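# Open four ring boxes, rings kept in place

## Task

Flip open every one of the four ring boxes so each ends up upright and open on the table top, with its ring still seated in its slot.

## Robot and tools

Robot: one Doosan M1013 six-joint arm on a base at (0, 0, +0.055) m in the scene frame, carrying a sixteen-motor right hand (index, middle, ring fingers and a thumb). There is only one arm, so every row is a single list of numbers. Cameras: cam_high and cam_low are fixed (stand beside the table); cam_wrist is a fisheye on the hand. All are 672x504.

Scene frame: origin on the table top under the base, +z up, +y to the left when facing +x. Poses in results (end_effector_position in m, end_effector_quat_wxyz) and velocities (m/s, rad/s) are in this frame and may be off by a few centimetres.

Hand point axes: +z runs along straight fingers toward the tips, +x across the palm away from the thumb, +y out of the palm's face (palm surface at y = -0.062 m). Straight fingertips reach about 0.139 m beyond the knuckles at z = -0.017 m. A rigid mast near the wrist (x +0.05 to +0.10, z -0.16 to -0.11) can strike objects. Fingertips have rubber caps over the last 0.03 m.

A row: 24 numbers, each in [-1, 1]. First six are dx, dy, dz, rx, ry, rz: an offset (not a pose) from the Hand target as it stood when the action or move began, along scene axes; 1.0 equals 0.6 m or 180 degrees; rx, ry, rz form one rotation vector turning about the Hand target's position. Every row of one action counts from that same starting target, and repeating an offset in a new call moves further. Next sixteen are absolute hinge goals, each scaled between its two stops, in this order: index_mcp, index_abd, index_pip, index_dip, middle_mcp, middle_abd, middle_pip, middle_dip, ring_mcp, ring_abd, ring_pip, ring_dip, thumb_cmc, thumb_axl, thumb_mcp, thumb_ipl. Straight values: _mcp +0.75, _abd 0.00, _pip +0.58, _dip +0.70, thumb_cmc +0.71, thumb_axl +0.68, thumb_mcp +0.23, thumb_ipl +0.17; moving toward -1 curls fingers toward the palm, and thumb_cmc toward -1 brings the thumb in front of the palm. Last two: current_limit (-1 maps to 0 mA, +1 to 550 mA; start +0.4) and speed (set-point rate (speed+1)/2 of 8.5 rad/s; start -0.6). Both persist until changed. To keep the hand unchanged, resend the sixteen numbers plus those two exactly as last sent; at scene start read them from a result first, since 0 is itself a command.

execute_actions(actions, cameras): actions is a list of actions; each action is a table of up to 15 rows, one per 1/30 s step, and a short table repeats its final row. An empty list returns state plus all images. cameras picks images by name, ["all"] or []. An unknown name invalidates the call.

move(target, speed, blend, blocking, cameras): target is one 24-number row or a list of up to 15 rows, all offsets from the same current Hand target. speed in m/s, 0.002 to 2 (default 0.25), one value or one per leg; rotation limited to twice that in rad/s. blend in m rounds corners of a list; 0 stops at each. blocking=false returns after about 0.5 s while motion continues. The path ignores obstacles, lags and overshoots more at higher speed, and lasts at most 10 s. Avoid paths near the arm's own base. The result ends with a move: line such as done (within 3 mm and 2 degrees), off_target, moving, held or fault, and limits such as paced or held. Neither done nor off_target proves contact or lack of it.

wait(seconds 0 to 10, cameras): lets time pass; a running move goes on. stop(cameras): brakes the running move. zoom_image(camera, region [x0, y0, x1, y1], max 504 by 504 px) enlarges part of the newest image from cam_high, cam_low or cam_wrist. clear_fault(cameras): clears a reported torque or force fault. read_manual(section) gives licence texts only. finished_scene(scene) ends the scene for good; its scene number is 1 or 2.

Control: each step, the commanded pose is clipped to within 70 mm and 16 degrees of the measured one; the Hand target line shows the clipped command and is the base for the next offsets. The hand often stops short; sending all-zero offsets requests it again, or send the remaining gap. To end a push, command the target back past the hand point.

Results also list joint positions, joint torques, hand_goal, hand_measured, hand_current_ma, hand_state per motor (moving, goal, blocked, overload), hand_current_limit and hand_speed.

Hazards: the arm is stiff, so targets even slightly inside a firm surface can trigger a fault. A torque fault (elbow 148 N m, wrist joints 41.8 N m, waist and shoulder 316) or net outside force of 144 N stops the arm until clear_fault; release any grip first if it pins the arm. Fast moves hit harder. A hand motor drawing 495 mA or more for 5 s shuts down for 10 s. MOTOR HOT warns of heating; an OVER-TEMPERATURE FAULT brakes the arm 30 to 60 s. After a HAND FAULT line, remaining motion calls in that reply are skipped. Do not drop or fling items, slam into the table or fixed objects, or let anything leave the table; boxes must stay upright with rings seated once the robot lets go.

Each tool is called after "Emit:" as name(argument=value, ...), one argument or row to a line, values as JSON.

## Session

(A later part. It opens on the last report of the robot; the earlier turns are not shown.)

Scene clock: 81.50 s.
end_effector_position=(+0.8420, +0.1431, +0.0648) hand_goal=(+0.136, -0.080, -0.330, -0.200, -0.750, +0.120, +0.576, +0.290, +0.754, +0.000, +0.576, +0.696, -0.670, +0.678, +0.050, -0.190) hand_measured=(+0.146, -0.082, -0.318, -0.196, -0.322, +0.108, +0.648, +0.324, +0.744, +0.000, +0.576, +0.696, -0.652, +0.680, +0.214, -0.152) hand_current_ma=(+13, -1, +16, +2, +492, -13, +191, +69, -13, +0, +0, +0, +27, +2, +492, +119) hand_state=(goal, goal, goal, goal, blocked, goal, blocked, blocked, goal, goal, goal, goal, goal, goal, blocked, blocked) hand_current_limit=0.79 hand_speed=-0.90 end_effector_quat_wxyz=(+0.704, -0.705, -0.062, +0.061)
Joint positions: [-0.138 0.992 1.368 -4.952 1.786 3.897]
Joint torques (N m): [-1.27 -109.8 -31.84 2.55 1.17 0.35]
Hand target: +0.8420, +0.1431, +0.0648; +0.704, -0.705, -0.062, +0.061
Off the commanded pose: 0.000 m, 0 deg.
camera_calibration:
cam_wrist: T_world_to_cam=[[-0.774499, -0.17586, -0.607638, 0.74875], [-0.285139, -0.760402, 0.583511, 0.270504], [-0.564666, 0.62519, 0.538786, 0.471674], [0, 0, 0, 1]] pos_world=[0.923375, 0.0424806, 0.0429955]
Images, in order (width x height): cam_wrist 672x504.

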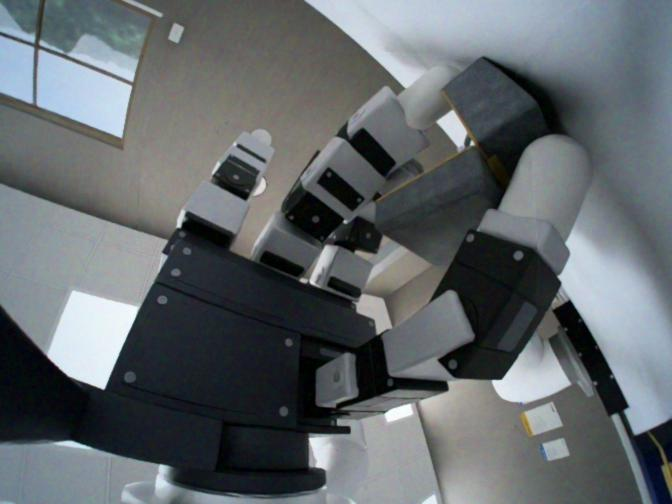

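Emit:
execute_actions(
  actions=[
    [[0,0,0,0,0,0, 0.11,-0.08,-0.40,-0.27, -0.335,0.10,0.6,0.30, 0.754,0,0.576,0.696, -0.64,0.678,0.20,-0.17, 0.6,-0.93]],
    [[0,0,0,0,0,0, 0.08,-0.06,-0.42,-0.29, -0.295,0.08,0.6,0.30, 0.754,0,0.576,0.696, -0.64,0.678,0.27,-0.18, 0.5,-0.93]],
    [[0,0,0,0,0,0, 0.06,-0.05,-0.42,-0.29, -0.15,0,0.576,0.29, 0.754,0,0.576,0.696, -0.6,0.678,0.75,-0.19, 0.4,-0.7]],
    [[0,0,0,0,0,0, 0.06,-0.05,-0.42,-0.29, -0.15,0,0.576,0.29, 0.754,0,0.576,0.696, -0.6,0.678,0.75,-0.19, 0.4,-0.6]],
  ],
  cameras=["cam_wrist", "cam_low"],
)

Emit:
zoom_image(
  camera="cam_wrist",
  region=[360, 0, 660, 310],
)

Scene clock: 85.07 s.
end_effector_position=(+0.8420, +0.1431, +0.0648) hand_goal=(+0.060, -0.050, -0.420, -0.290, -0.150, +0.000, +0.576, +0.290, +0.754, +0.000, +0.576, +0.696, -0.600, +0.678, +0.750, -0.190) hand_measured=(+0.058, -0.054, -0.414, -0.286, -0.162, +0.002, +0.578, +0.294, +0.744, +0.000, +0.576, +0.696, -0.602, +0.680, +0.744, -0.188) hand_current_ma=(-2, -3, +5, +3, -17, +2, +1, +2, -13, +0, +0, +0, -2, +2, -10, +2) hand_state=(goal, goal, goal, goal, goal, goal, goal, goal, goal, goal, goal, goal, goal, goal, goal, goal) hand_current_limit=0.40 hand_speed=-0.60 end_effector_quat_wxyz=(+0.704, -0.705, -0.062, +0.061)
Joint positions: [-0.138 0.992 1.368 -4.952 1.786 3.897]
Joint torques (N m): [-1.19 -109.45 -31.52 2.54 1.11 0.36]
Hand target: +0.8420, +0.1431, +0.0648; +0.704, -0.705, -0.062, +0.061
Off the commanded pose: 0.000 m, 0 deg.
camera_calibration:
cam_wrist: T_world_to_cam=[[-0.774499, -0.17586, -0.607638, 0.74875], [-0.285139, -0.760402, 0.583511, 0.270504], [-0.564666, 0.62519, 0.538786, 0.471674], [0, 0, 0, 1]] pos_world=[0.923375, 0.0424806, 0.0429955]
Images, in order (width x height): cam_low 672x504, cam_wrist 672x504.

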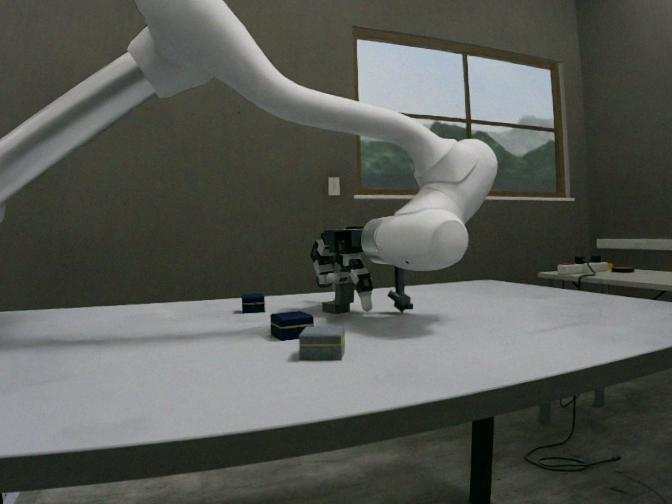

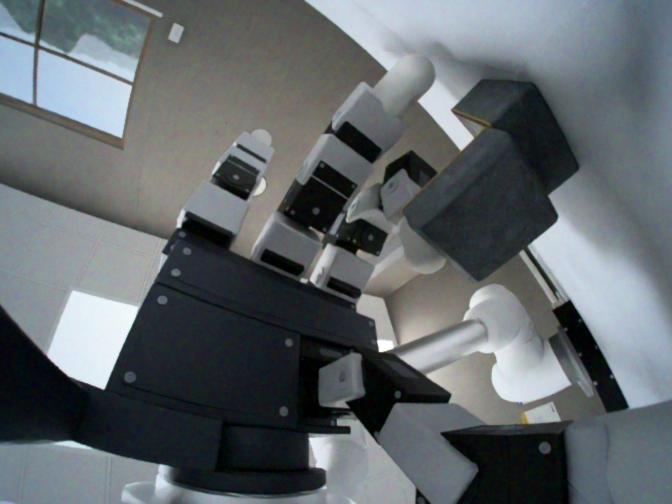

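Scaled by 1.626 from the camera's 672x504 image, which has a finer 960x720 frame.

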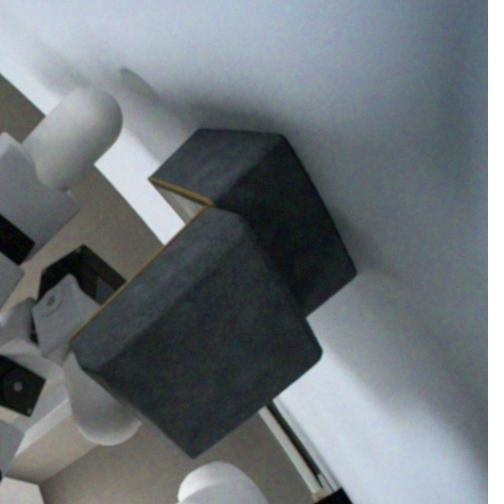

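Emit:
move(
  target=[
    [0, 0, 0.142, 0, 0, 0, 0.06, -0.05, -0.42, -0.29, -0.15, 0, 0.576, 0.29, 0.754, 0, 0.576, 0.696, -0.6, 0.678, 0.75, -0.19, 0.4, -0.6],
    [-0.2733, 0.1918, 0.142, 0, 0, -0.1111, -0.15, -0.05, 0.576, 0.29, -0.15, 0.05, 0.576, 0.29, 0.754, 0, 0.576, 0.696, -0.67, 0.678, 0.48, -0.19, 0.4, -0.6],
    [-0.2733, 0.1918, 0, 0, 0, -0.1111, -0.15, -0.05, 0.576, 0.29, -0.15, 0.05, 0.576, 0.29, 0.754, 0, 0.576, 0.696, -0.67, 0.678, 0.48, -0.19, 0.4, -0.6],
  ],
  speed=[0.25, 0.35, 0.18],
  blend=[0.01, 0.001, 0.001],
  cameras=["cam_low", "cam_wrist", "cam_high"],
)

Emit:
zoom_image(
  camera="cam_wrist",
  region=[390, 0, 660, 280],
)

Emit:
zoom_image(
  camera="cam_low",
  region=[225, 255, 365, 365],
)

Scene clock: 92.63 s.
end_effector_position=(+0.6781, +0.2581, +0.0648) hand_goal=(-0.150, -0.050, +0.576, +0.290, -0.150, +0.050, +0.576, +0.290, +0.754, +0.000, +0.576, +0.696, -0.670, +0.678, +0.480, -0.190) hand_measured=(-0.154, -0.052, +0.572, +0.288, -0.162, +0.046, +0.578, +0.294, +0.744, +0.000, +0.576, +0.696, -0.666, +0.680, +0.480, -0.188) hand_current_ma=(-4, -2, -5, -2, -16, -2, +1, +2, -13, +0, +0, +0, +3, +1, +1, +1) hand_state=(goal, goal, goal, goal, goal, goal, goal, goal, goal, goal, goal, goal, goal, goal, goal, goal) hand_current_limit=0.40 hand_speed=-0.60 end_effector_quat_wxyz=(+0.704, -0.705, +0.061, -0.062)
Joint positions: [-0.032 0.757 1.96 -4.595 1.505 3.561]
Joint torques (N m): [-1.15 -85.22 -21.86 1.08 1.56 0.38]
Hand target: +0.6781, +0.2582, +0.0648; +0.704, -0.705, +0.061, -0.062
Off the commanded pose: 0.000 m, 0 deg.
move: done; blend cut to 0 m at target 2
camera_calibration:
cam_wrist: T_world_to_cam=[[-0.787856, 0.0996878, -0.607737, 0.580054], [-0.528123, -0.616996, 0.58344, 0.438997], [-0.316809, 0.780627, 0.538751, 0.0989254], [0, 0, 0, 1]] pos_world=[0.720185, 0.135811, 0.0430957]

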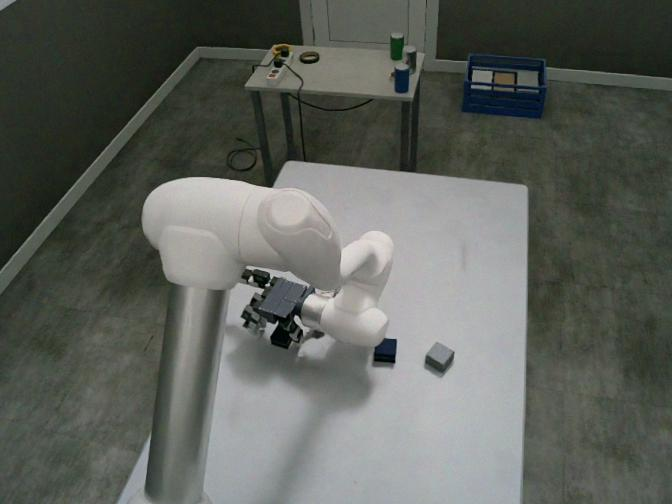

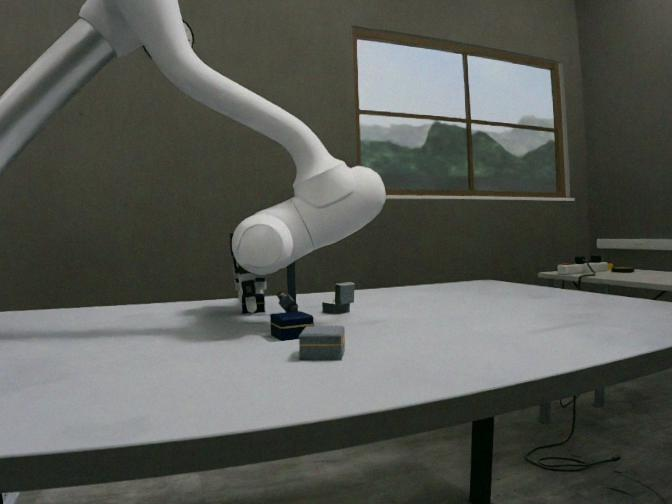

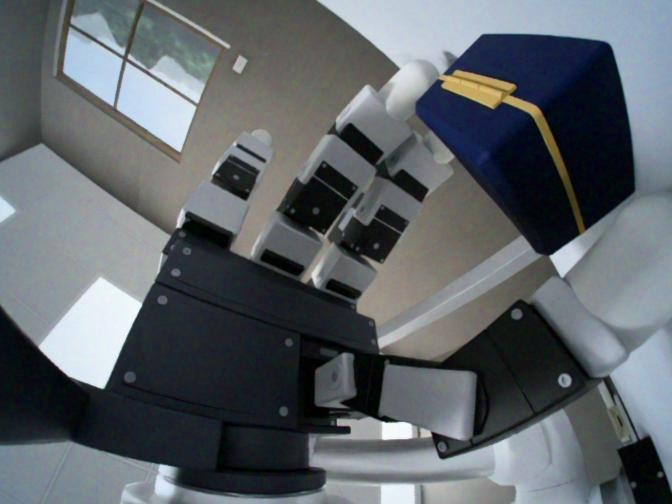

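Scaled by 1.800 from the camera's 672x504 image, which has a finer 960x720 frame.

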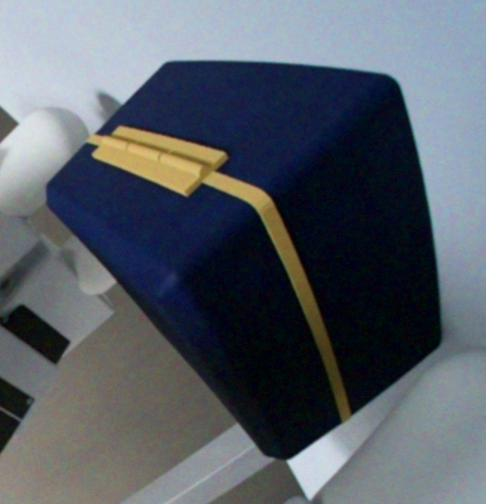

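Scaled by 3.600.

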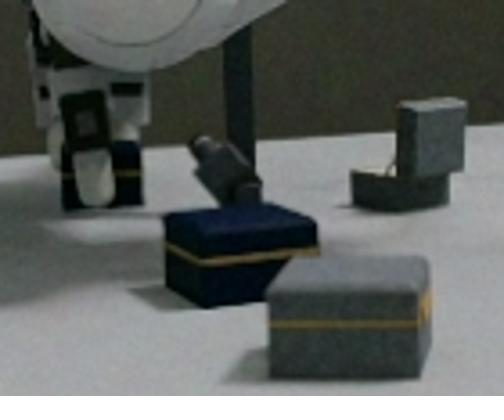

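Emit:
execute_actions(
  actions=[
    [[0,0,0,0,0,0, -0.75,-0.05,0.576,0.29, -0.75,0.05,0.576,0.29, 0.754,0,0.576,0.696, -0.67,0.678,0.02,-0.19, 0.79,-0.75]],
    [[0,0,0,0,0,0, -0.75,-0.05,0.576,0.29, -0.75,0.05,0.576,0.29, 0.754,0,0.576,0.696, -0.67,0.678,0.02,-0.19, 0.79,-0.75]],
  ],
)

Emit:
move(
  target=[0.0572, -0.072, 0, 0, 0, -0.3889, -0.75, -0.05, 0.576, 0.29, -0.75, 0.05, 0.576, 0.29, 0.754, 0, 0.576, 0.696, -0.67, 0.678, 0.02, -0.19, 0.79, -0.75],
  speed=0.45,
  cameras=["cam_low", "cam_wrist"],
)

Emit:
execute_actions(
  actions=[
    [[0,0,0,0,0,0, -0.15,-0.05,0.576,0.29, -0.15,0.05,0.576,0.29, 0.754,0,0.576,0.696, -0.67,0.678,0.48,-0.19, 0.4,-0.6]],
  ],
)

Emit:
move(
  target=[
    [0, 0, 0.0917, 0, 0, 0, -0.15, -0.05, 0.576, 0.29, -0.15, 0.05, 0.576, 0.29, 0.754, 0, 0.576, 0.696, -0.67, 0.678, 0.48, -0.19, 0.4, -0.6],
    [-0.0847, 0.0658, 0.0917, 0, 0, 0.5, -0.15, -0.05, 0.576, 0.29, -0.15, 0.05, 0.576, 0.29, 0.754, 0, 0.576, 0.696, -0.67, 0.678, 0.48, -0.19, 0.4, -0.6],
    [-0.0847, 0.0658, 0, 0, 0, 0.5, -0.15, -0.05, 0.576, 0.29, -0.15, 0.05, 0.576, 0.29, 0.754, 0, 0.576, 0.696, -0.67, 0.678, 0.48, -0.19, 0.4, -0.6],
  ],
  speed=[0.25, 0.8, 0.18],
  blend=[0.015, 0.001, 0.001],
  cameras=["cam_low", "cam_wrist"],
)

Emit:
zoom_image(
  camera="cam_wrist",
  region=[390, 0, 660, 280],
)

Scene clock: 96.23 s.
end_effector_position=(+0.6781, +0.2582, +0.0648) hand_goal=(-0.750, -0.050, +0.576, +0.290, -0.750, +0.050, +0.576, +0.290, +0.754, +0.000, +0.576, +0.696, -0.670, +0.678, +0.020, -0.190) hand_measured=(-0.344, -0.052, +0.606, +0.300, -0.352, +0.046, +0.610, +0.302, +0.744, +0.000, +0.576, +0.696, -0.668, +0.680, +0.332, -0.174) hand_current_ma=(+492, -1, +55, +12, +492, -2, +69, +16, -13, +0, +0, +0, +1, +1, +492, +35) hand_state=(blocked, goal, blocked, goal, blocked, goal, blocked, goal, goal, goal, goal, goal, goal, goal, blocked, goal) hand_current_limit=0.79 hand_speed=-0.75 end_effector_quat_wxyz=(+0.704, -0.705, +0.061, -0.062)
Joint positions: [-0.032 0.757 1.96 -4.595 1.505 3.561]
Joint torques (N m): [-2.04 -81.31 -20.17 0.32 0.09 0.21]
Hand target: +0.6781, +0.2582, +0.0648; +0.704, -0.705, +0.061, -0.062
Off the commanded pose: 0.000 m, 0 deg.

Scene clock: 98.20 s.
end_effector_position=(+0.7124, +0.2150, +0.0648) hand_goal=(-0.750, -0.050, +0.576, +0.290, -0.750, +0.050, +0.576, +0.290, +0.754, +0.000, +0.576, +0.696, -0.670, +0.678, +0.020, -0.190) hand_measured=(-0.366, -0.044, +0.608, +0.306, -0.354, +0.056, +0.624, +0.312, +0.744, +0.000, +0.576, +0.696, -0.698, +0.676, +0.326, -0.160) hand_current_ma=(+492, +5, +65, +25, +492, +5, +111, +38, -13, +0, +0, +0, -51, -1, +492, +88) hand_state=(blocked, goal, blocked, goal, blocked, goal, blocked, blocked, goal, goal, goal, goal, blocked, goal, blocked, blocked) hand_current_limit=0.79 hand_speed=-0.75 end_effector_quat_wxyz=(+0.541, -0.542, +0.455, -0.454)
Joint positions: [0.248 0.664 2.281 -3.075 1.369 3.117]
Joint torques (N m): [-1.6 -67.6 -10.63 -0.46 1.66 0.33]
Hand target: +0.7124, +0.2150, +0.0648; +0.541, -0.542, +0.455, -0.454
Off the commanded pose: 0.000 m, 0 deg.
move: done
camera_calibration:
cam_wrist: T_world_to_cam=[[-0.17586, 0.774499, -0.607638, 0.0302213], [-0.760402, 0.285139, 0.583511, 0.402009], [0.62519, 0.564666, 0.538786, -0.481098], [0, 0, 0, 1]] pos_world=[0.611781, 0.133625, 0.0429955]
Images, in order (width x height): cam_low 672x504, cam_wrist 672x504.

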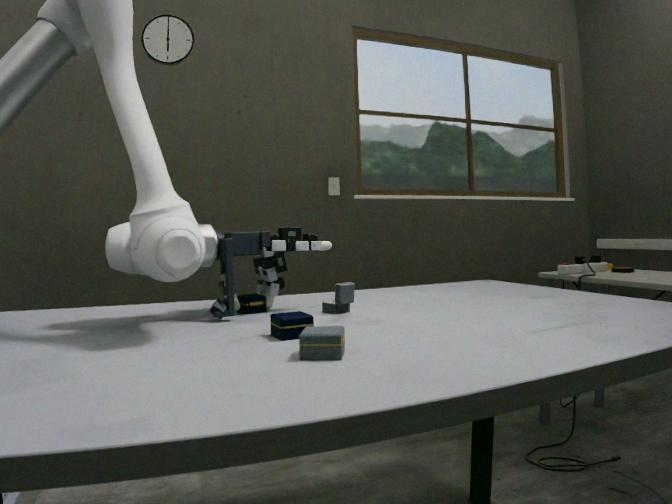

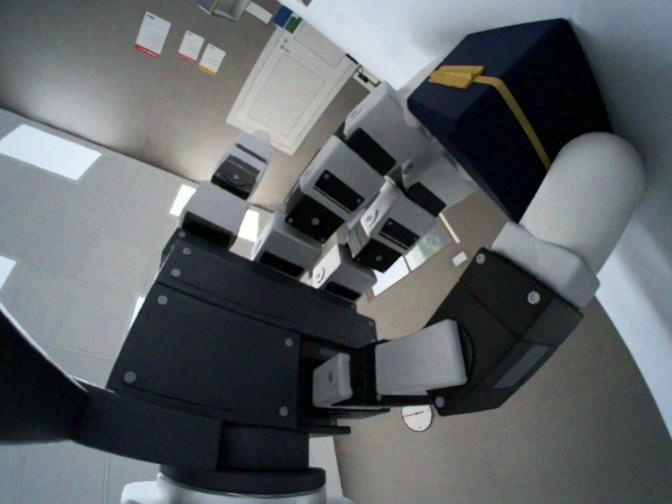

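Scene clock: 98.90 s.
end_effector_position=(+0.7124, +0.2150, +0.0648) hand_goal=(-0.150, -0.050, +0.576, +0.290, -0.150, +0.050, +0.576, +0.290, +0.754, +0.000, +0.576, +0.696, -0.670, +0.678, +0.480, -0.190) hand_measured=(-0.164, -0.046, +0.578, +0.294, -0.162, +0.052, +0.578, +0.294, +0.744, +0.000, +0.576, +0.696, -0.672, +0.676, +0.476, -0.188) hand_current_ma=(-20, +3, +1, +3, -17, +2, +1, +2, -13, +0, +0, +0, -1, -1, -4, +2) hand_state=(goal, goal, goal, goal, goal, goal, goal, goal, goal, goal, goal, goal, goal, goal, goal, goal) hand_current_limit=0.40 hand_speed=-0.60 end_effector_quat_wxyz=(+0.541, -0.542, +0.455, -0.454)
Joint positions: [0.248 0.664 2.28 -3.075 1.369 3.117]
Joint torques (N m): [-1.79 -68.06 -10.64 -0.4 1.79 0.41]
Hand target: +0.7124, +0.2150, +0.0648; +0.541, -0.542, +0.455, -0.454
Off the commanded pose: 0.000 m, 0 deg.

Scene clock: 101.17 s.
end_effector_position=(+0.6616, +0.2545, +0.0648) hand_goal=(-0.150, -0.050, +0.576, +0.290, -0.150, +0.050, +0.576, +0.290, +0.754, +0.000, +0.576, +0.696, -0.670, +0.678, +0.480, -0.190) hand_measured=(-0.162, -0.046, +0.578, +0.294, -0.160, +0.052, +0.578, +0.294, +0.744, +0.000, +0.576, +0.696, -0.672, +0.676, +0.476, -0.188) hand_current_ma=(-17, +3, +1, +2, -13, +1, +1, +2, -13, +0, +0, +0, -1, -1, -4, +2) hand_state=(goal, goal, goal, goal, goal, goal, goal, goal, goal, goal, goal, goal, goal, goal, goal, goal) hand_current_limit=0.40 hand_speed=-0.60 end_effector_quat_wxyz=(+0.704, -0.705, -0.062, +0.061)
Joint positions: [-0.022 0.811 1.811 -4.897 1.662 3.652]
Joint torques (N m): [-1.86 -91.02 -24.04 1.74 1.47 0.38]
Hand target: +0.6616, +0.2545, +0.0648; +0.704, -0.705, -0.062, +0.061
Off the commanded pose: 0.000 m, 0 deg.
move: done; limits=paced
camera_calibration:
cam_wrist: T_world_to_cam=[[-0.774451, -0.175895, -0.60769, 0.628653], [-0.285136, -0.760423, 0.583485, 0.303718], [-0.564733, 0.625155, 0.538756, 0.300166], [0, 0, 0, 1]] pos_world=[0.742975, 0.153881, 0.0430955]
Images, in order (width x height): cam_low 672x504, cam_wrist 672x504.

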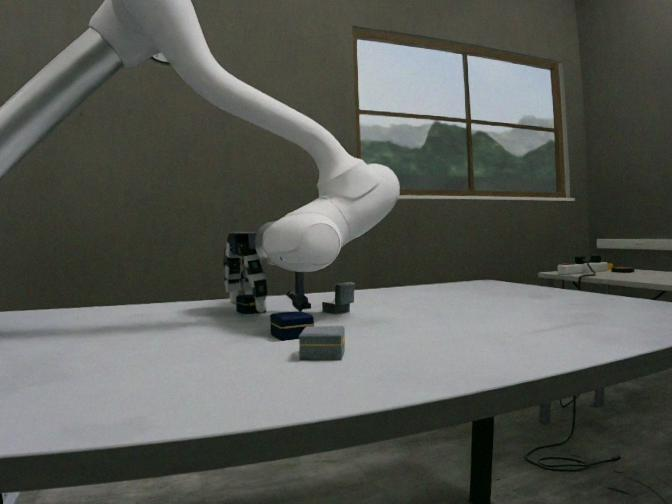

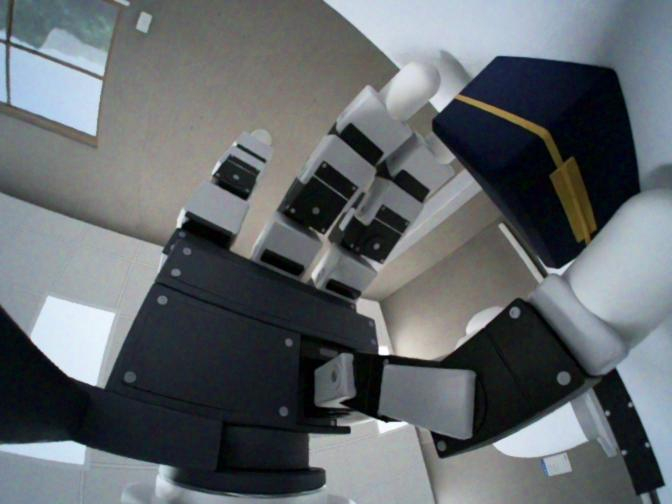

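Scaled by 1.800 from the camera's 672x504 image, which has a finer 960x720 frame.

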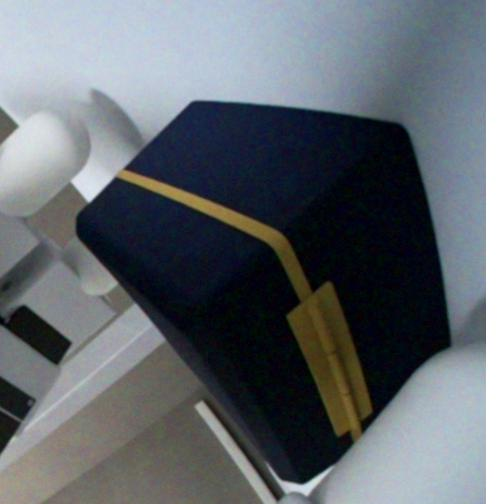

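Emit:
execute_actions(
  actions=[
    [[0,0,0,0,0,0, 0.137,-0.06,0.18,0.30, -0.25,0.08,0.576,0.29, 0.754,0,0.576,0.696, -0.67,0.678,0.28,-0.19, 0.6,-0.6]],
    [[0,0,0,0,0,0, 0.137,-0.06,0.18,0.30, -0.75,0.08,0.576,0.29, 0.754,0,0.576,0.696, -0.67,0.678,0.23,-0.19, 0.79,-0.75]],
    [[0,0,0,0,0,0, 0.05,-0.06,0.18,0.30, -0.75,0.08,0.576,0.29, 0.754,0,0.576,0.696, -0.67,0.678,0.05,-0.19, 0.79,-0.75]],
  ],
  cameras=["cam_wrist"],
)

Emit:
zoom_image(
  camera="cam_wrist",
  region=[390, 0, 660, 280],
)

Scene clock: 104.57 s.
end_effector_position=(+0.6616, +0.2545, +0.0648) hand_goal=(+0.050, -0.060, +0.180, +0.300, -0.750, +0.080, +0.576, +0.290, +0.754, +0.000, +0.576, +0.696, -0.670, +0.678, +0.050, -0.190) hand_measured=(+0.046, -0.056, +0.182, +0.298, -0.282, +0.060, +0.622, +0.308, +0.744, +0.000, +0.576, +0.696, -0.634, +0.686, +0.234, -0.168) hand_current_ma=(-4, +3, +1, -2, +492, -29, +106, +29, -13, +0, +0, +0, +79, +11, +492, +59) hand_state=(goal, goal, goal, goal, blocked, blocked, blocked, goal, goal, goal, goal, goal, blocked, goal, blocked, blocked) hand_current_limit=0.79 hand_speed=-0.75 end_effector_quat_wxyz=(+0.704, -0.705, -0.062, +0.061)
Joint positions: [-0.022 0.811 1.811 -4.897 1.662 3.652]
Joint torques (N m): [-0.66 -90.3 -23.76 1.61 1.04 0.3]
Hand target: +0.6616, +0.2545, +0.0648; +0.704, -0.705, -0.062, +0.061
Off the commanded pose: 0.000 m, 0 deg.
camera_calibration:
cam_wrist: T_world_to_cam=[[-0.774499, -0.17586, -0.607638, 0.628621], [-0.285139, -0.760402, 0.583511, 0.303774], [-0.564666, 0.62519, 0.538786, 0.300163], [0, 0, 0, 1]] pos_world=[0.742975, 0.153881, 0.0429955]
Images, in order (width x height): cam_wrist 672x504.

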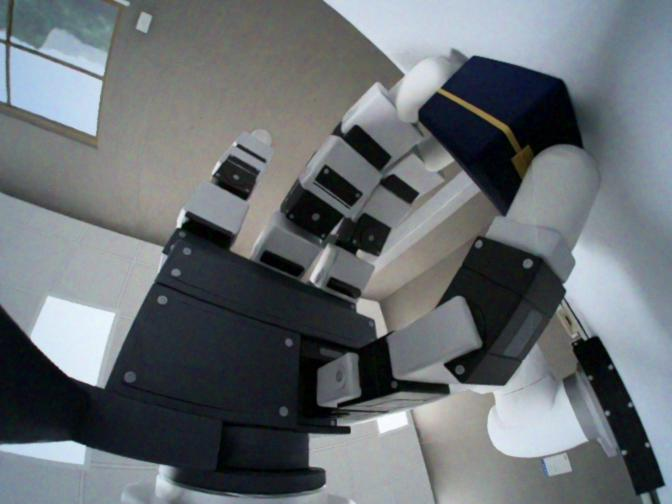

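Scaled by 1.800 from the camera's 672x504 image, which has a finer 960x720 frame.

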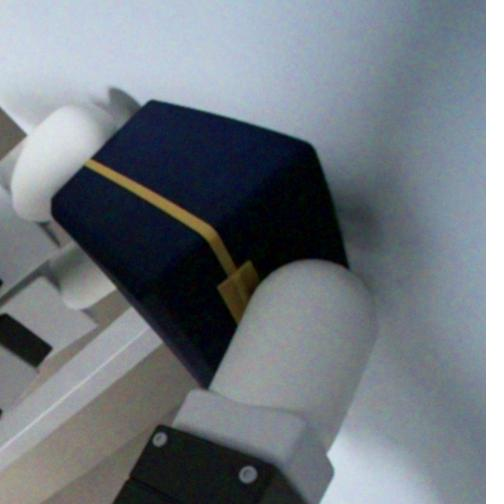

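Emit:
execute_actions(
  actions=[
    [[0,0,0,0,0,0, -0.05,-0.06,0.18,0.30, -0.75,0.08,0.576,0.29, 0.754,0,0.576,0.696, -0.67,0.678,0.05,-0.19, 0.79,-0.85]],
    [[0,0,0,0,0,0, -0.10,-0.06,0.18,0.30, -0.75,0.08,0.576,0.29, 0.754,0,0.576,0.696, -0.67,0.678,0.05,-0.19, 0.79,-0.85]],
    [[0,0,0,0,0,0, -0.09,-0.06,0.123,0.245, -0.75,0.08,0.576,0.29, 0.754,0,0.576,0.696, -0.67,0.678,0.05,-0.19, 0.79,-0.9]],
    [[0,0,0,0,0,0, -0.045,-0.06,0.067,0.189, -0.75,0.08,0.576,0.29, 0.754,0,0.576,0.696, -0.67,0.678,0.05,-0.19, 0.79,-0.9]],
  ],
  cameras=["cam_wrist"],
)

Emit:
zoom_image(
  camera="cam_wrist",
  region=[390, 0, 660, 280],
)

Scene clock: 107.93 s.
end_effector_position=(+0.6616, +0.2545, +0.0648) hand_goal=(-0.044, -0.060, +0.068, +0.190, -0.750, +0.080, +0.576, +0.290, +0.754, +0.000, +0.576, +0.696, -0.670, +0.678, +0.050, -0.190) hand_measured=(+0.012, -0.056, +0.146, +0.234, -0.282, +0.062, +0.622, +0.308, +0.744, +0.000, +0.576, +0.696, -0.640, +0.686, +0.234, -0.158) hand_current_ma=(+146, +3, +220, +98, +492, -24, +106, +29, -13, +0, +0, +0, +61, +11, +492, +96) hand_state=(blocked, goal, blocked, blocked, blocked, goal, blocked, goal, goal, goal, goal, goal, blocked, goal, blocked, blocked) hand_current_limit=0.79 hand_speed=-0.90 end_effector_quat_wxyz=(+0.704, -0.705, -0.062, +0.061)
Joint positions: [-0.022 0.811 1.811 -4.897 1.662 3.652]
Joint torques (N m): [-1.43 -90.66 -23.94 1.62 1.12 0.3]
Hand target: +0.6616, +0.2545, +0.0648; +0.704, -0.705, -0.062, +0.061
Off the commanded pose: 0.000 m, 0 deg.
camera_calibration:
cam_wrist: T_world_to_cam=[[-0.774499, -0.17586, -0.607638, 0.628621], [-0.285139, -0.760402, 0.583511, 0.303774], [-0.564666, 0.62519, 0.538786, 0.300163], [0, 0, 0, 1]] pos_world=[0.742975, 0.153881, 0.0429955]
Images, in order (width x height): cam_wrist 672x504.

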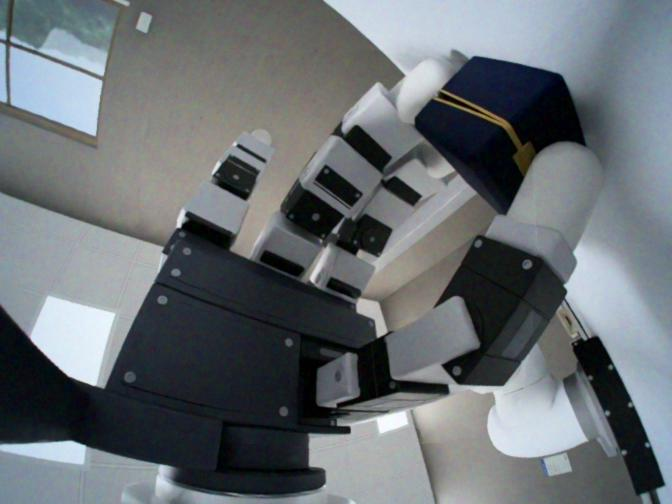

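Scaled by 1.800 from the camera's 672x504 image, which has a finer 960x720 frame.

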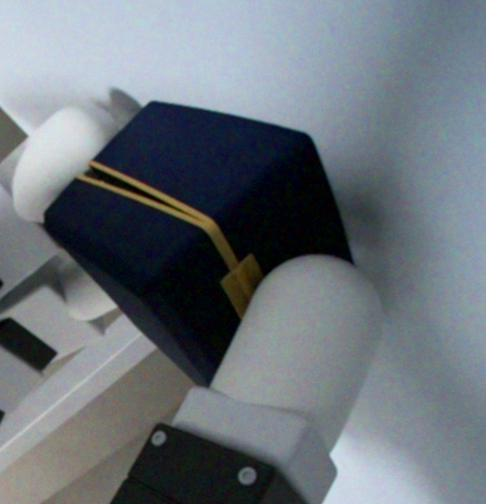

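Emit:
execute_actions(
  actions=[
    [[0,0,0,0,0,0, 0.01,-0.06,-0.009,0.114, -0.75,0.08,0.576,0.29, 0.754,0,0.576,0.696, -0.67,0.678,0.05,-0.19, 0.79,-0.9]],
    [[0,0,0,0,0,0, 0.025,-0.06,-0.06,0.07, -0.75,0.08,0.576,0.29, 0.754,0,0.576,0.696, -0.67,0.678,0.05,-0.19, 0.79,-0.9]],
    [[0,0,0,0,0,0, 0.055,-0.06,-0.12,0.01, -0.75,0.08,0.576,0.29, 0.754,0,0.576,0.696, -0.67,0.678,0.05,-0.19, 0.79,-0.9]],
    [[0,0,0,0,0,0, 0.085,-0.06,-0.18,-0.04, -0.75,0.08,0.576,0.29, 0.754,0,0.576,0.696, -0.67,0.678,0.05,-0.19, 0.79,-0.9]],
    [[0,0,0,0,0,0, 0.11,-0.06,-0.23,-0.10, -0.75,0.08,0.576,0.29, 0.754,0,0.576,0.696, -0.67,0.678,0.05,-0.19, 0.79,-0.9]],
    [[0,0,0,0,0,0, 0.13,-0.06,-0.28,-0.15, -0.75,0.08,0.576,0.29, 0.754,0,0.576,0.696, -0.67,0.678,0.05,-0.19, 0.79,-0.9]],
    [[0,0,0,0,0,0, 0.135,-0.06,-0.33,-0.20, -0.75,0.08,0.576,0.29, 0.754,0,0.576,0.696, -0.67,0.678,0.05,-0.19, 0.79,-0.9]],
  ],
  cameras=["cam_wrist"],
)

Emit:
zoom_image(
  camera="cam_wrist",
  region=[390, 0, 660, 280],
)

Scene clock: 112.70 s.
end_effector_position=(+0.6616, +0.2545, +0.0648) hand_goal=(+0.136, -0.060, -0.330, -0.200, -0.750, +0.080, +0.576, +0.290, +0.754, +0.000, +0.576, +0.696, -0.670, +0.678, +0.050, -0.190) hand_measured=(+0.146, -0.062, -0.302, -0.182, -0.282, +0.068, +0.642, +0.324, +0.744, +0.000, +0.576, +0.696, -0.642, +0.686, +0.218, -0.156) hand_current_ma=(+15, -1, +53, +30, +492, -13, +170, +66, -13, +0, +0, +0, +53, +11, +492, +104) hand_state=(goal, goal, blocked, goal, blocked, goal, blocked, blocked, goal, goal, goal, goal, blocked, goal, blocked, blocked) hand_current_limit=0.79 hand_speed=-0.90 end_effector_quat_wxyz=(+0.704, -0.705, -0.062, +0.061)
Joint positions: [-0.022 0.811 1.811 -4.897 1.662 3.652]
Joint torques (N m): [-1.04 -90.77 -24.15 1.71 1.19 0.34]
Hand target: +0.6616, +0.2545, +0.0648; +0.704, -0.705, -0.062, +0.061
Off the commanded pose: 0.000 m, 0 deg.
camera_calibration:
cam_wrist: T_world_to_cam=[[-0.774499, -0.17586, -0.607638, 0.628621], [-0.285139, -0.760402, 0.583511, 0.303774], [-0.564666, 0.62519, 0.538786, 0.300163], [0, 0, 0, 1]] pos_world=[0.742975, 0.153881, 0.0429955]
Images, in order (width x height): cam_wrist 672x504.

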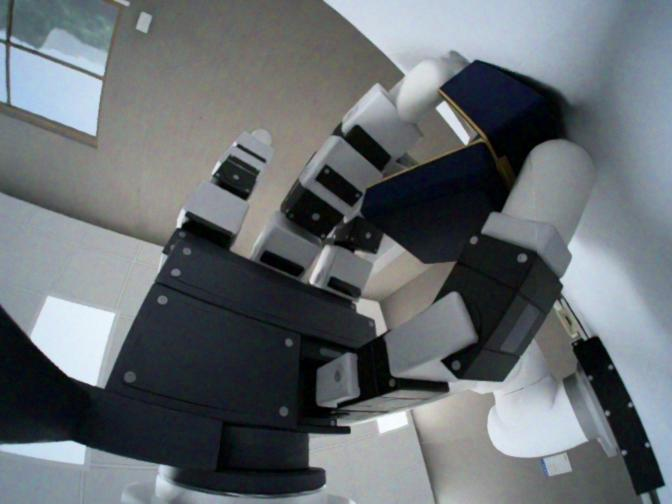

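Scaled by 1.800 from the camera's 672x504 image, which has a finer 960x720 frame.

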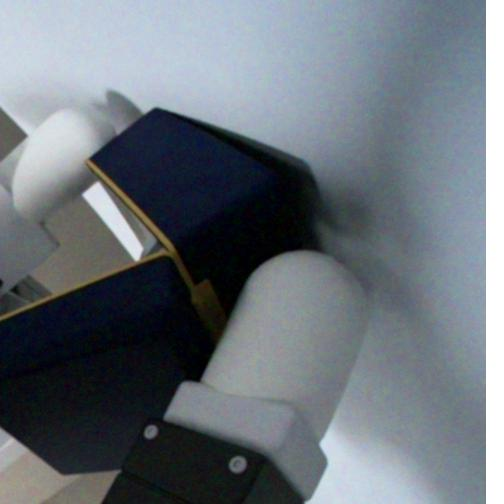

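Emit:
execute_actions(
  actions=[
    [[0,0,0,0,0,0, 0.13,-0.06,-0.37,-0.24, -0.75,0.08,0.576,0.29, 0.754,0,0.576,0.696, -0.67,0.678,0.05,-0.19, 0.79,-0.9]],
    [[0,0,0,0,0,0, 0.11,-0.06,-0.40,-0.27, -0.295,0.08,0.6,0.30, 0.754,0,0.576,0.696, -0.64,0.678,0.205,-0.17, 0.6,-0.93]],
    [[0,0,0,0,0,0, 0.08,-0.06,-0.42,-0.29, -0.255,0.08,0.6,0.30, 0.754,0,0.576,0.696, -0.64,0.678,0.275,-0.18, 0.5,-0.93]],
    [[0,0,0,0,0,0, 0.06,-0.05,-0.42,-0.29, -0.15,0,0.576,0.29, 0.754,0,0.576,0.696, -0.6,0.678,0.75,-0.19, 0.4,-0.7]],
    [[0,0,0,0,0,0, 0.06,-0.05,-0.42,-0.29, -0.15,0,0.576,0.29, 0.754,0,0.576,0.696, -0.6,0.678,0.75,-0.19, 0.4,-0.6]],
  ],
  cameras=["cam_wrist"],
)

Emit:
zoom_image(
  camera="cam_wrist",
  region=[360, 0, 660, 310],
)

Scene clock: 116.73 s.
end_effector_position=(+0.6616, +0.2545, +0.0648) hand_goal=(+0.060, -0.050, -0.420, -0.290, -0.150, +0.000, +0.576, +0.290, +0.754, +0.000, +0.576, +0.696, -0.600, +0.678, +0.750, -0.190) hand_measured=(+0.058, -0.054, -0.414, -0.286, -0.162, +0.002, +0.578, +0.294, +0.744, +0.000, +0.576, +0.696, -0.602, +0.680, +0.744, -0.188) hand_current_ma=(-2, -3, +5, +3, -18, +2, +1, +2, -13, +0, +0, +0, -2, +2, -10, +2) hand_state=(goal, goal, goal, goal, goal, goal, goal, goal, goal, goal, goal, goal, goal, goal, goal, goal) hand_current_limit=0.40 hand_speed=-0.60 end_effector_quat_wxyz=(+0.704, -0.705, -0.062, +0.061)
Joint positions: [-0.022 0.811 1.811 -4.897 1.662 3.652]
Joint torques (N m): [-1.26 -91.58 -24.22 1.73 1.43 0.38]
Hand target: +0.6616, +0.2545, +0.0648; +0.704, -0.705, -0.062, +0.061
Off the commanded pose: 0.000 m, 0 deg.
camera_calibration:
cam_wrist: T_world_to_cam=[[-0.774499, -0.17586, -0.607638, 0.628621], [-0.285139, -0.760402, 0.583511, 0.303774], [-0.564666, 0.62519, 0.538786, 0.300163], [0, 0, 0, 1]] pos_world=[0.742975, 0.153881, 0.0429955]
Images, in order (width x height): cam_wrist 672x504.

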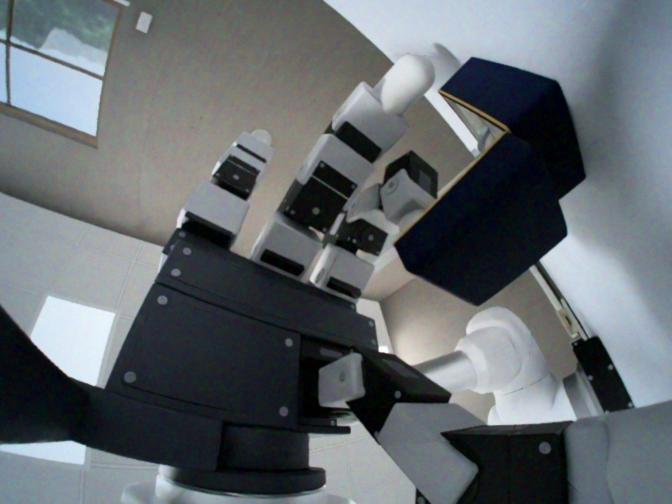

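Scaled by 1.626 from the camera's 672x504 image, which has a finer 960x720 frame.

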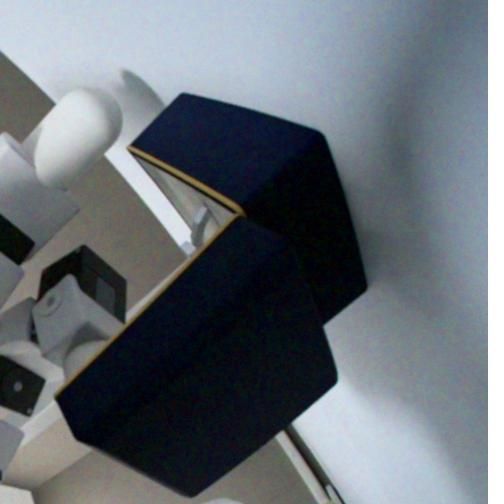

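Emit:
move(
  target=[
    [0, 0, 0.142, 0, 0, 0, 0.06, -0.05, -0.42, -0.29, -0.15, 0, 0.576, 0.29, 0.754, 0, 0.576, 0.696, -0.6, 0.678, 0.75, -0.19, 0.4, -0.6],
    [0.0233, -0.4638, 0.142, 0, 0, -0.0222, -0.15, -0.05, 0.576, 0.29, -0.15, 0.05, 0.576, 0.29, 0.754, 0, 0.576, 0.696, -0.67, 0.678, 0.48, -0.19, 0.4, -0.6],
    [0.0233, -0.4638, 0, 0, 0, -0.0222, -0.15, -0.05, 0.576, 0.29, -0.15, 0.05, 0.576, 0.29, 0.754, 0, 0.576, 0.696, -0.67, 0.678, 0.48, -0.19, 0.4, -0.6],
  ],
  speed=[0.25, 0.4, 0.18],
  blend=[0.01, 0.001, 0.001],
  cameras=["cam_low", "cam_wrist", "cam_high"],
)

Emit:
zoom_image(
  camera="cam_wrist",
  region=[390, 0, 660, 280],
)

Scene clock: 124.00 s.
end_effector_position=(+0.6756, -0.0238, +0.0648) hand_goal=(-0.150, -0.050, +0.576, +0.290, -0.150, +0.050, +0.576, +0.290, +0.754, +0.000, +0.576, +0.696, -0.670, +0.678, +0.480, -0.190) hand_measured=(-0.154, -0.054, +0.572, +0.288, -0.158, +0.046, +0.578, +0.292, +0.744, +0.000, +0.576, +0.696, -0.666, +0.680, +0.480, -0.188) hand_current_ma=(-3, -2, -5, -2, -10, -2, +1, +2, -13, +0, +0, +0, +3, +1, +1, +1) hand_state=(goal, goal, goal, goal, goal, goal, goal, goal, goal, goal, goal, goal, goal, goal, goal, goal) hand_current_limit=0.40 hand_speed=-0.60 end_effector_quat_wxyz=(+0.706, -0.707, -0.037, +0.037)
Joint positions: [-0.393 0.846 1.712 -5.152 1.831 3.665]
Joint torques (N m): [-1.49 -95.66 -25.23 2.29 1.46 0.38]
Hand target: +0.6755, -0.0238, +0.0648; +0.706, -0.707, -0.037, +0.037
Off the commanded pose: 0.000 m, 0 deg.
move: done; blend cut to 0 m at target 2
camera_calibration:
cam_wrist: T_world_to_cam=[[-0.784817, -0.121502, -0.607701, 0.598828], [-0.337517, -0.738605, 0.583562, 0.131953], [-0.519755, 0.663098, 0.538661, 0.452623], [0, 0, 0, 1]] pos_world=[0.74976, -0.129913, 0.0430951]

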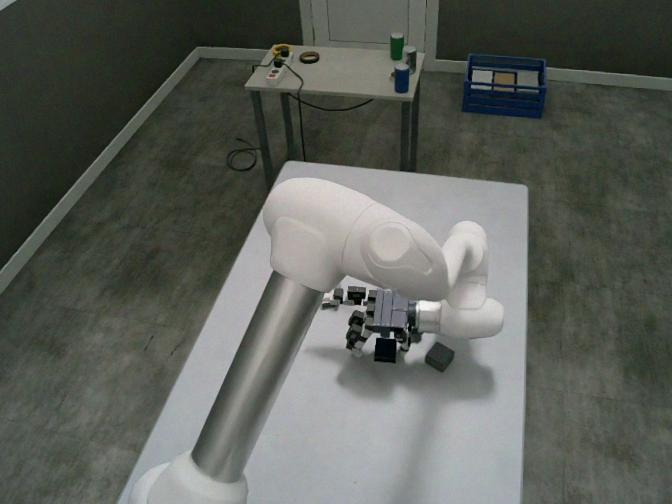

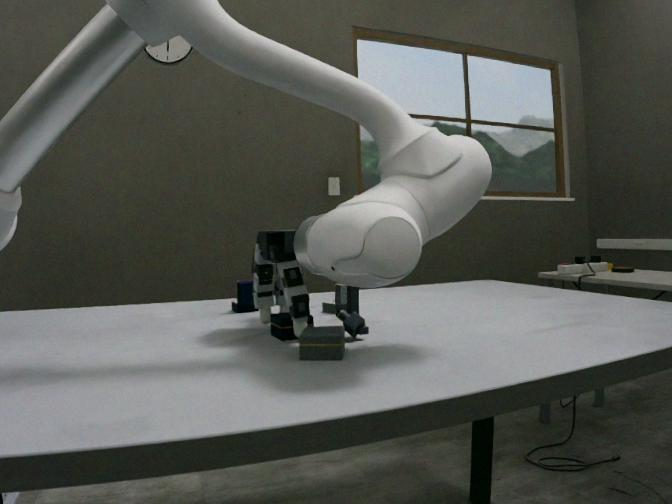

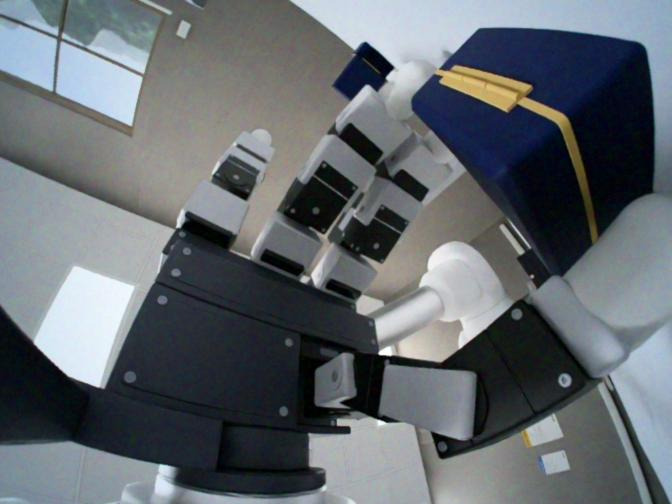

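Scaled by 1.800 from the camera's 672x504 image, which has a finer 960x720 frame.

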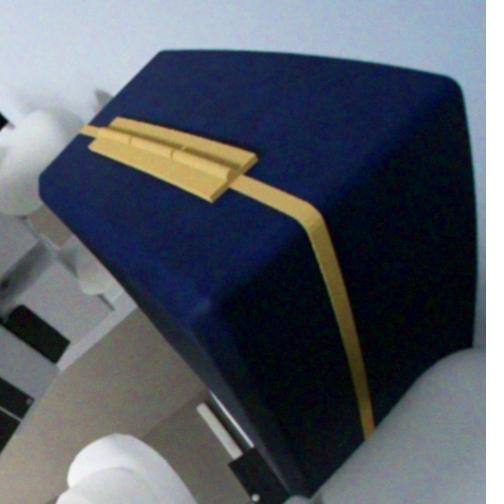

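Emit:
execute_actions(
  actions=[
    [[0,0,0,0,0,0, -0.75,-0.05,0.576,0.29, -0.75,0.05,0.576,0.29, 0.754,0,0.576,0.696, -0.67,0.678,0.02,-0.19, 0.79,-0.75]],
    [[0,0,0,0,0,0, -0.75,-0.05,0.576,0.29, -0.75,0.05,0.576,0.29, 0.754,0,0.576,0.696, -0.67,0.678,0.02,-0.19, 0.79,-0.75]],
  ],
)

Emit:
move(
  target=[
    [0.25, 0, 0, 0, 0, 0, -0.75, -0.05, 0.576, 0.29, -0.75, 0.05, 0.576, 0.29, 0.754, 0, 0.576, 0.696, -0.67, 0.678, 0.02, -0.19, 0.79, -0.75],
    [0.3663, -0.0902, 0, 0, 0, -0.4778, -0.75, -0.05, 0.576, 0.29, -0.75, 0.05, 0.576, 0.29, 0.754, 0, 0.576, 0.696, -0.67, 0.678, 0.02, -0.19, 0.79, -0.75],
  ],
  speed=[0.2, 0.45],
  blend=[0.02, 0.001],
  cameras=["cam_low", "cam_wrist"],
)

Emit:
execute_actions(
  actions=[
    [[0,0,0,0,0,0, -0.15,-0.05,0.576,0.29, -0.15,0.05,0.576,0.29, 0.754,0,0.576,0.696, -0.67,0.678,0.48,-0.19, 0.4,-0.6]],
  ],
)

Emit:
move(
  target=[
    [0, 0, 0.0917, 0, 0, 0, -0.15, -0.05, 0.576, 0.29, -0.15, 0.05, 0.576, 0.29, 0.754, 0, 0.576, 0.696, -0.67, 0.678, 0.48, -0.19, 0.4, -0.6],
    [-0.0822, 0.0727, 0.0917, 0, 0, 0.5, -0.15, -0.05, 0.576, 0.29, -0.15, 0.05, 0.576, 0.29, 0.754, 0, 0.576, 0.696, -0.67, 0.678, 0.48, -0.19, 0.4, -0.6],
    [-0.0822, 0.0727, 0, 0, 0, 0.5, -0.15, -0.05, 0.576, 0.29, -0.15, 0.05, 0.576, 0.29, 0.754, 0, 0.576, 0.696, -0.67, 0.678, 0.48, -0.19, 0.4, -0.6],
  ],
  speed=[0.25, 0.8, 0.18],
  blend=[0.015, 0.001, 0.001],
  cameras=["cam_low", "cam_wrist", "cam_high"],
)

Emit:
zoom_image(
  camera="cam_wrist",
  region=[390, 0, 660, 280],
)

Scene clock: 127.60 s.
end_effector_position=(+0.6755, -0.0238, +0.0648) hand_goal=(-0.750, -0.050, +0.576, +0.290, -0.750, +0.050, +0.576, +0.290, +0.754, +0.000, +0.576, +0.696, -0.670, +0.678, +0.020, -0.190) hand_measured=(-0.318, -0.052, +0.606, +0.300, -0.328, +0.046, +0.610, +0.302, +0.744, +0.000, +0.576, +0.696, -0.668, +0.680, +0.352, -0.174) hand_current_ma=(+492, -1, +56, +13, +492, -2, +70, +16, -13, +0, +0, +0, +1, +1, +492, +38) hand_state=(blocked, goal, blocked, goal, blocked, goal, blocked, goal, goal, goal, goal, goal, goal, goal, blocked, goal) hand_current_limit=0.79 hand_speed=-0.75 end_effector_quat_wxyz=(+0.706, -0.707, -0.037, +0.037)
Joint positions: [-0.393 0.846 1.712 -5.152 1.831 3.665]
Joint torques (N m): [-1.84 -91.26 -24.18 1.68 0.04 0.21]
Hand target: +0.6755, -0.0238, +0.0648; +0.706, -0.707, -0.037, +0.037
Off the commanded pose: 0.000 m, 0 deg.

Scene clock: 130.60 s.
end_effector_position=(+0.8953, -0.0780, +0.0648) hand_goal=(-0.750, -0.050, +0.576, +0.290, -0.750, +0.050, +0.576, +0.290, +0.754, +0.000, +0.576, +0.696, -0.670, +0.678, +0.020, -0.190) hand_measured=(-0.352, -0.038, +0.614, +0.310, -0.340, +0.060, +0.624, +0.314, +0.744, +0.000, +0.576, +0.696, -0.696, +0.678, +0.350, -0.154) hand_current_ma=(+492, +12, +81, +32, +492, +11, +110, +42, -13, +0, +0, +0, -47, +0, +492, +110) hand_state=(blocked, goal, blocked, goal, blocked, goal, blocked, blocked, goal, goal, goal, goal, blocked, goal, blocked, blocked) hand_current_limit=0.79 hand_speed=-0.75 end_effector_quat_wxyz=(+0.541, -0.542, +0.455, -0.454)
Joint positions: [-0.259 0.762 1.938 -3.624 1.17 3.33]
Joint torques (N m): [-1.28 -86.32 -21.73 -0.78 1.78 0.39]
Hand target: +0.8953, -0.0779, +0.0648; +0.541, -0.542, +0.455, -0.454
Off the commanded pose: 0.000 m, 0 deg.
move: done
camera_calibration:
cam_wrist: T_world_to_cam=[[-0.175847, 0.774494, -0.607649, 0.289382], [-0.760405, 0.285152, 0.5835, 0.624655], [0.62519, 0.564665, 0.538786, -0.430114], [0, 0, 0, 1]] pos_world=[0.794781, -0.159375, 0.0430956]
Images, in order (width x height): cam_low 672x504, cam_wrist 672x504.

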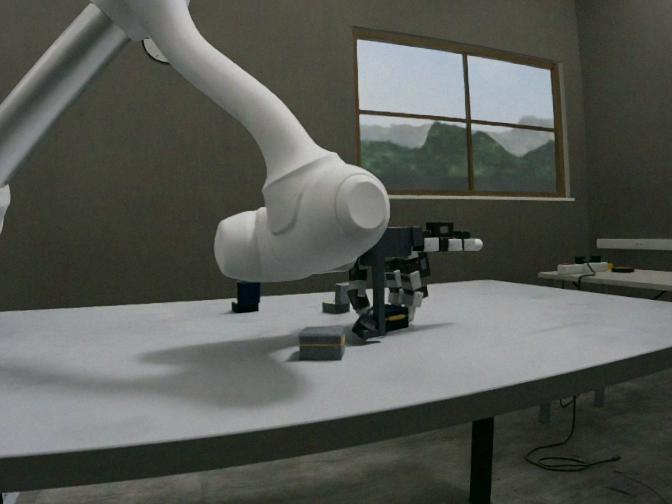

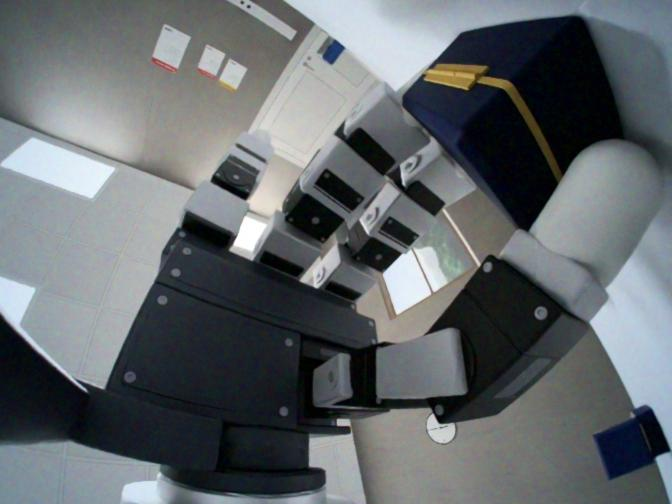

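Scene clock: 131.30 s.
end_effector_position=(+0.8953, -0.0779, +0.0648) hand_goal=(-0.150, -0.050, +0.576, +0.290, -0.150, +0.050, +0.576, +0.290, +0.754, +0.000, +0.576, +0.696, -0.670, +0.678, +0.480, -0.190) hand_measured=(-0.164, -0.046, +0.578, +0.294, -0.162, +0.052, +0.578, +0.294, +0.744, +0.000, +0.576, +0.696, -0.672, +0.678, +0.476, -0.188) hand_current_ma=(-20, +3, +1, +3, -17, +2, +1, +2, -13, +0, +0, +0, -1, +0, -4, +2) hand_state=(goal, goal, goal, goal, goal, goal, goal, goal, goal, goal, goal, goal, goal, goal, goal, goal) hand_current_limit=0.40 hand_speed=-0.60 end_effector_quat_wxyz=(+0.541, -0.542, +0.455, -0.454)
Joint positions: [-0.259 0.762 1.938 -3.624 1.17 3.33]
Joint torques (N m): [-1.59 -86.17 -21.66 -0.81 1.78 0.4]
Hand target: +0.8953, -0.0779, +0.0648; +0.541, -0.542, +0.455, -0.454
Off the commanded pose: 0.000 m, 0 deg.

Scene clock: 133.53 s.
end_effector_position=(+0.8460, -0.0343, +0.0649) hand_goal=(-0.150, -0.050, +0.576, +0.290, -0.150, +0.050, +0.576, +0.290, +0.754, +0.000, +0.576, +0.696, -0.670, +0.678, +0.480, -0.190) hand_measured=(-0.162, -0.046, +0.578, +0.294, -0.160, +0.052, +0.578, +0.294, +0.744, +0.000, +0.576, +0.696, -0.672, +0.678, +0.476, -0.188) hand_current_ma=(-18, +3, +1, +2, -15, +1, +1, +2, -14, +0, +0, +0, -1, +0, -4, +2) hand_state=(goal, goal, goal, goal, goal, goal, goal, goal, goal, goal, goal, goal, goal, goal, goal, goal) hand_current_limit=0.40 hand_speed=-0.60 end_effector_quat_wxyz=(+0.704, -0.705, -0.062, +0.061)
Joint positions: [-0.322 1.038 1.258 -5.073 1.933 3.919]
Joint torques (N m): [-1.01 -113.93 -32.8 2.91 1.1 0.31]
Hand target: +0.8460, -0.0343, +0.0648; +0.704, -0.705, -0.062, +0.061
Off the commanded pose: 0.000 m, 0 deg.
move: done; limits=paced
camera_calibration:
cam_wrist: T_world_to_cam=[[-0.774377, -0.175994, -0.607755, 0.720662], [-0.28514, -0.760401, 0.583512, 0.13671], [-0.564832, 0.625153, 0.538654, 0.584826], [0, 0, 0, 1]] pos_world=[0.927374, -0.134819, 0.0431952]

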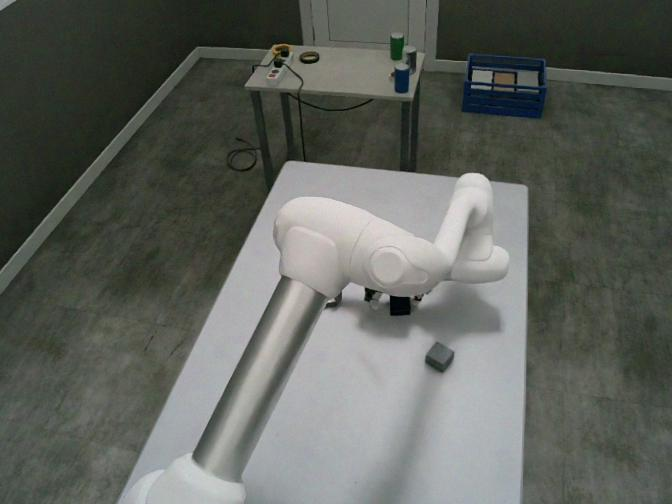

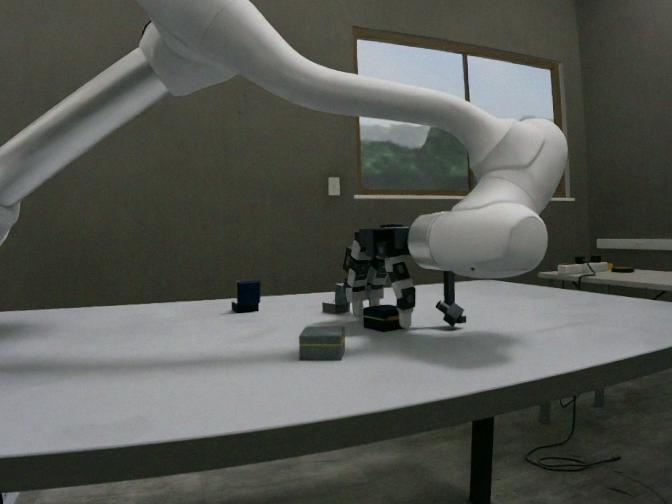

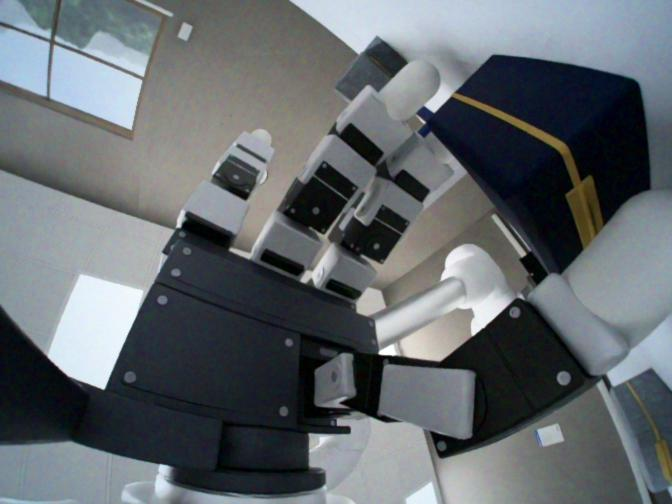

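Scaled by 1.800 from the camera's 672x504 image, which has a finer 960x720 frame.

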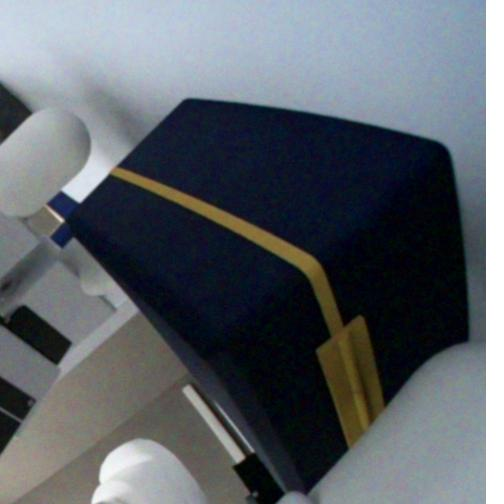

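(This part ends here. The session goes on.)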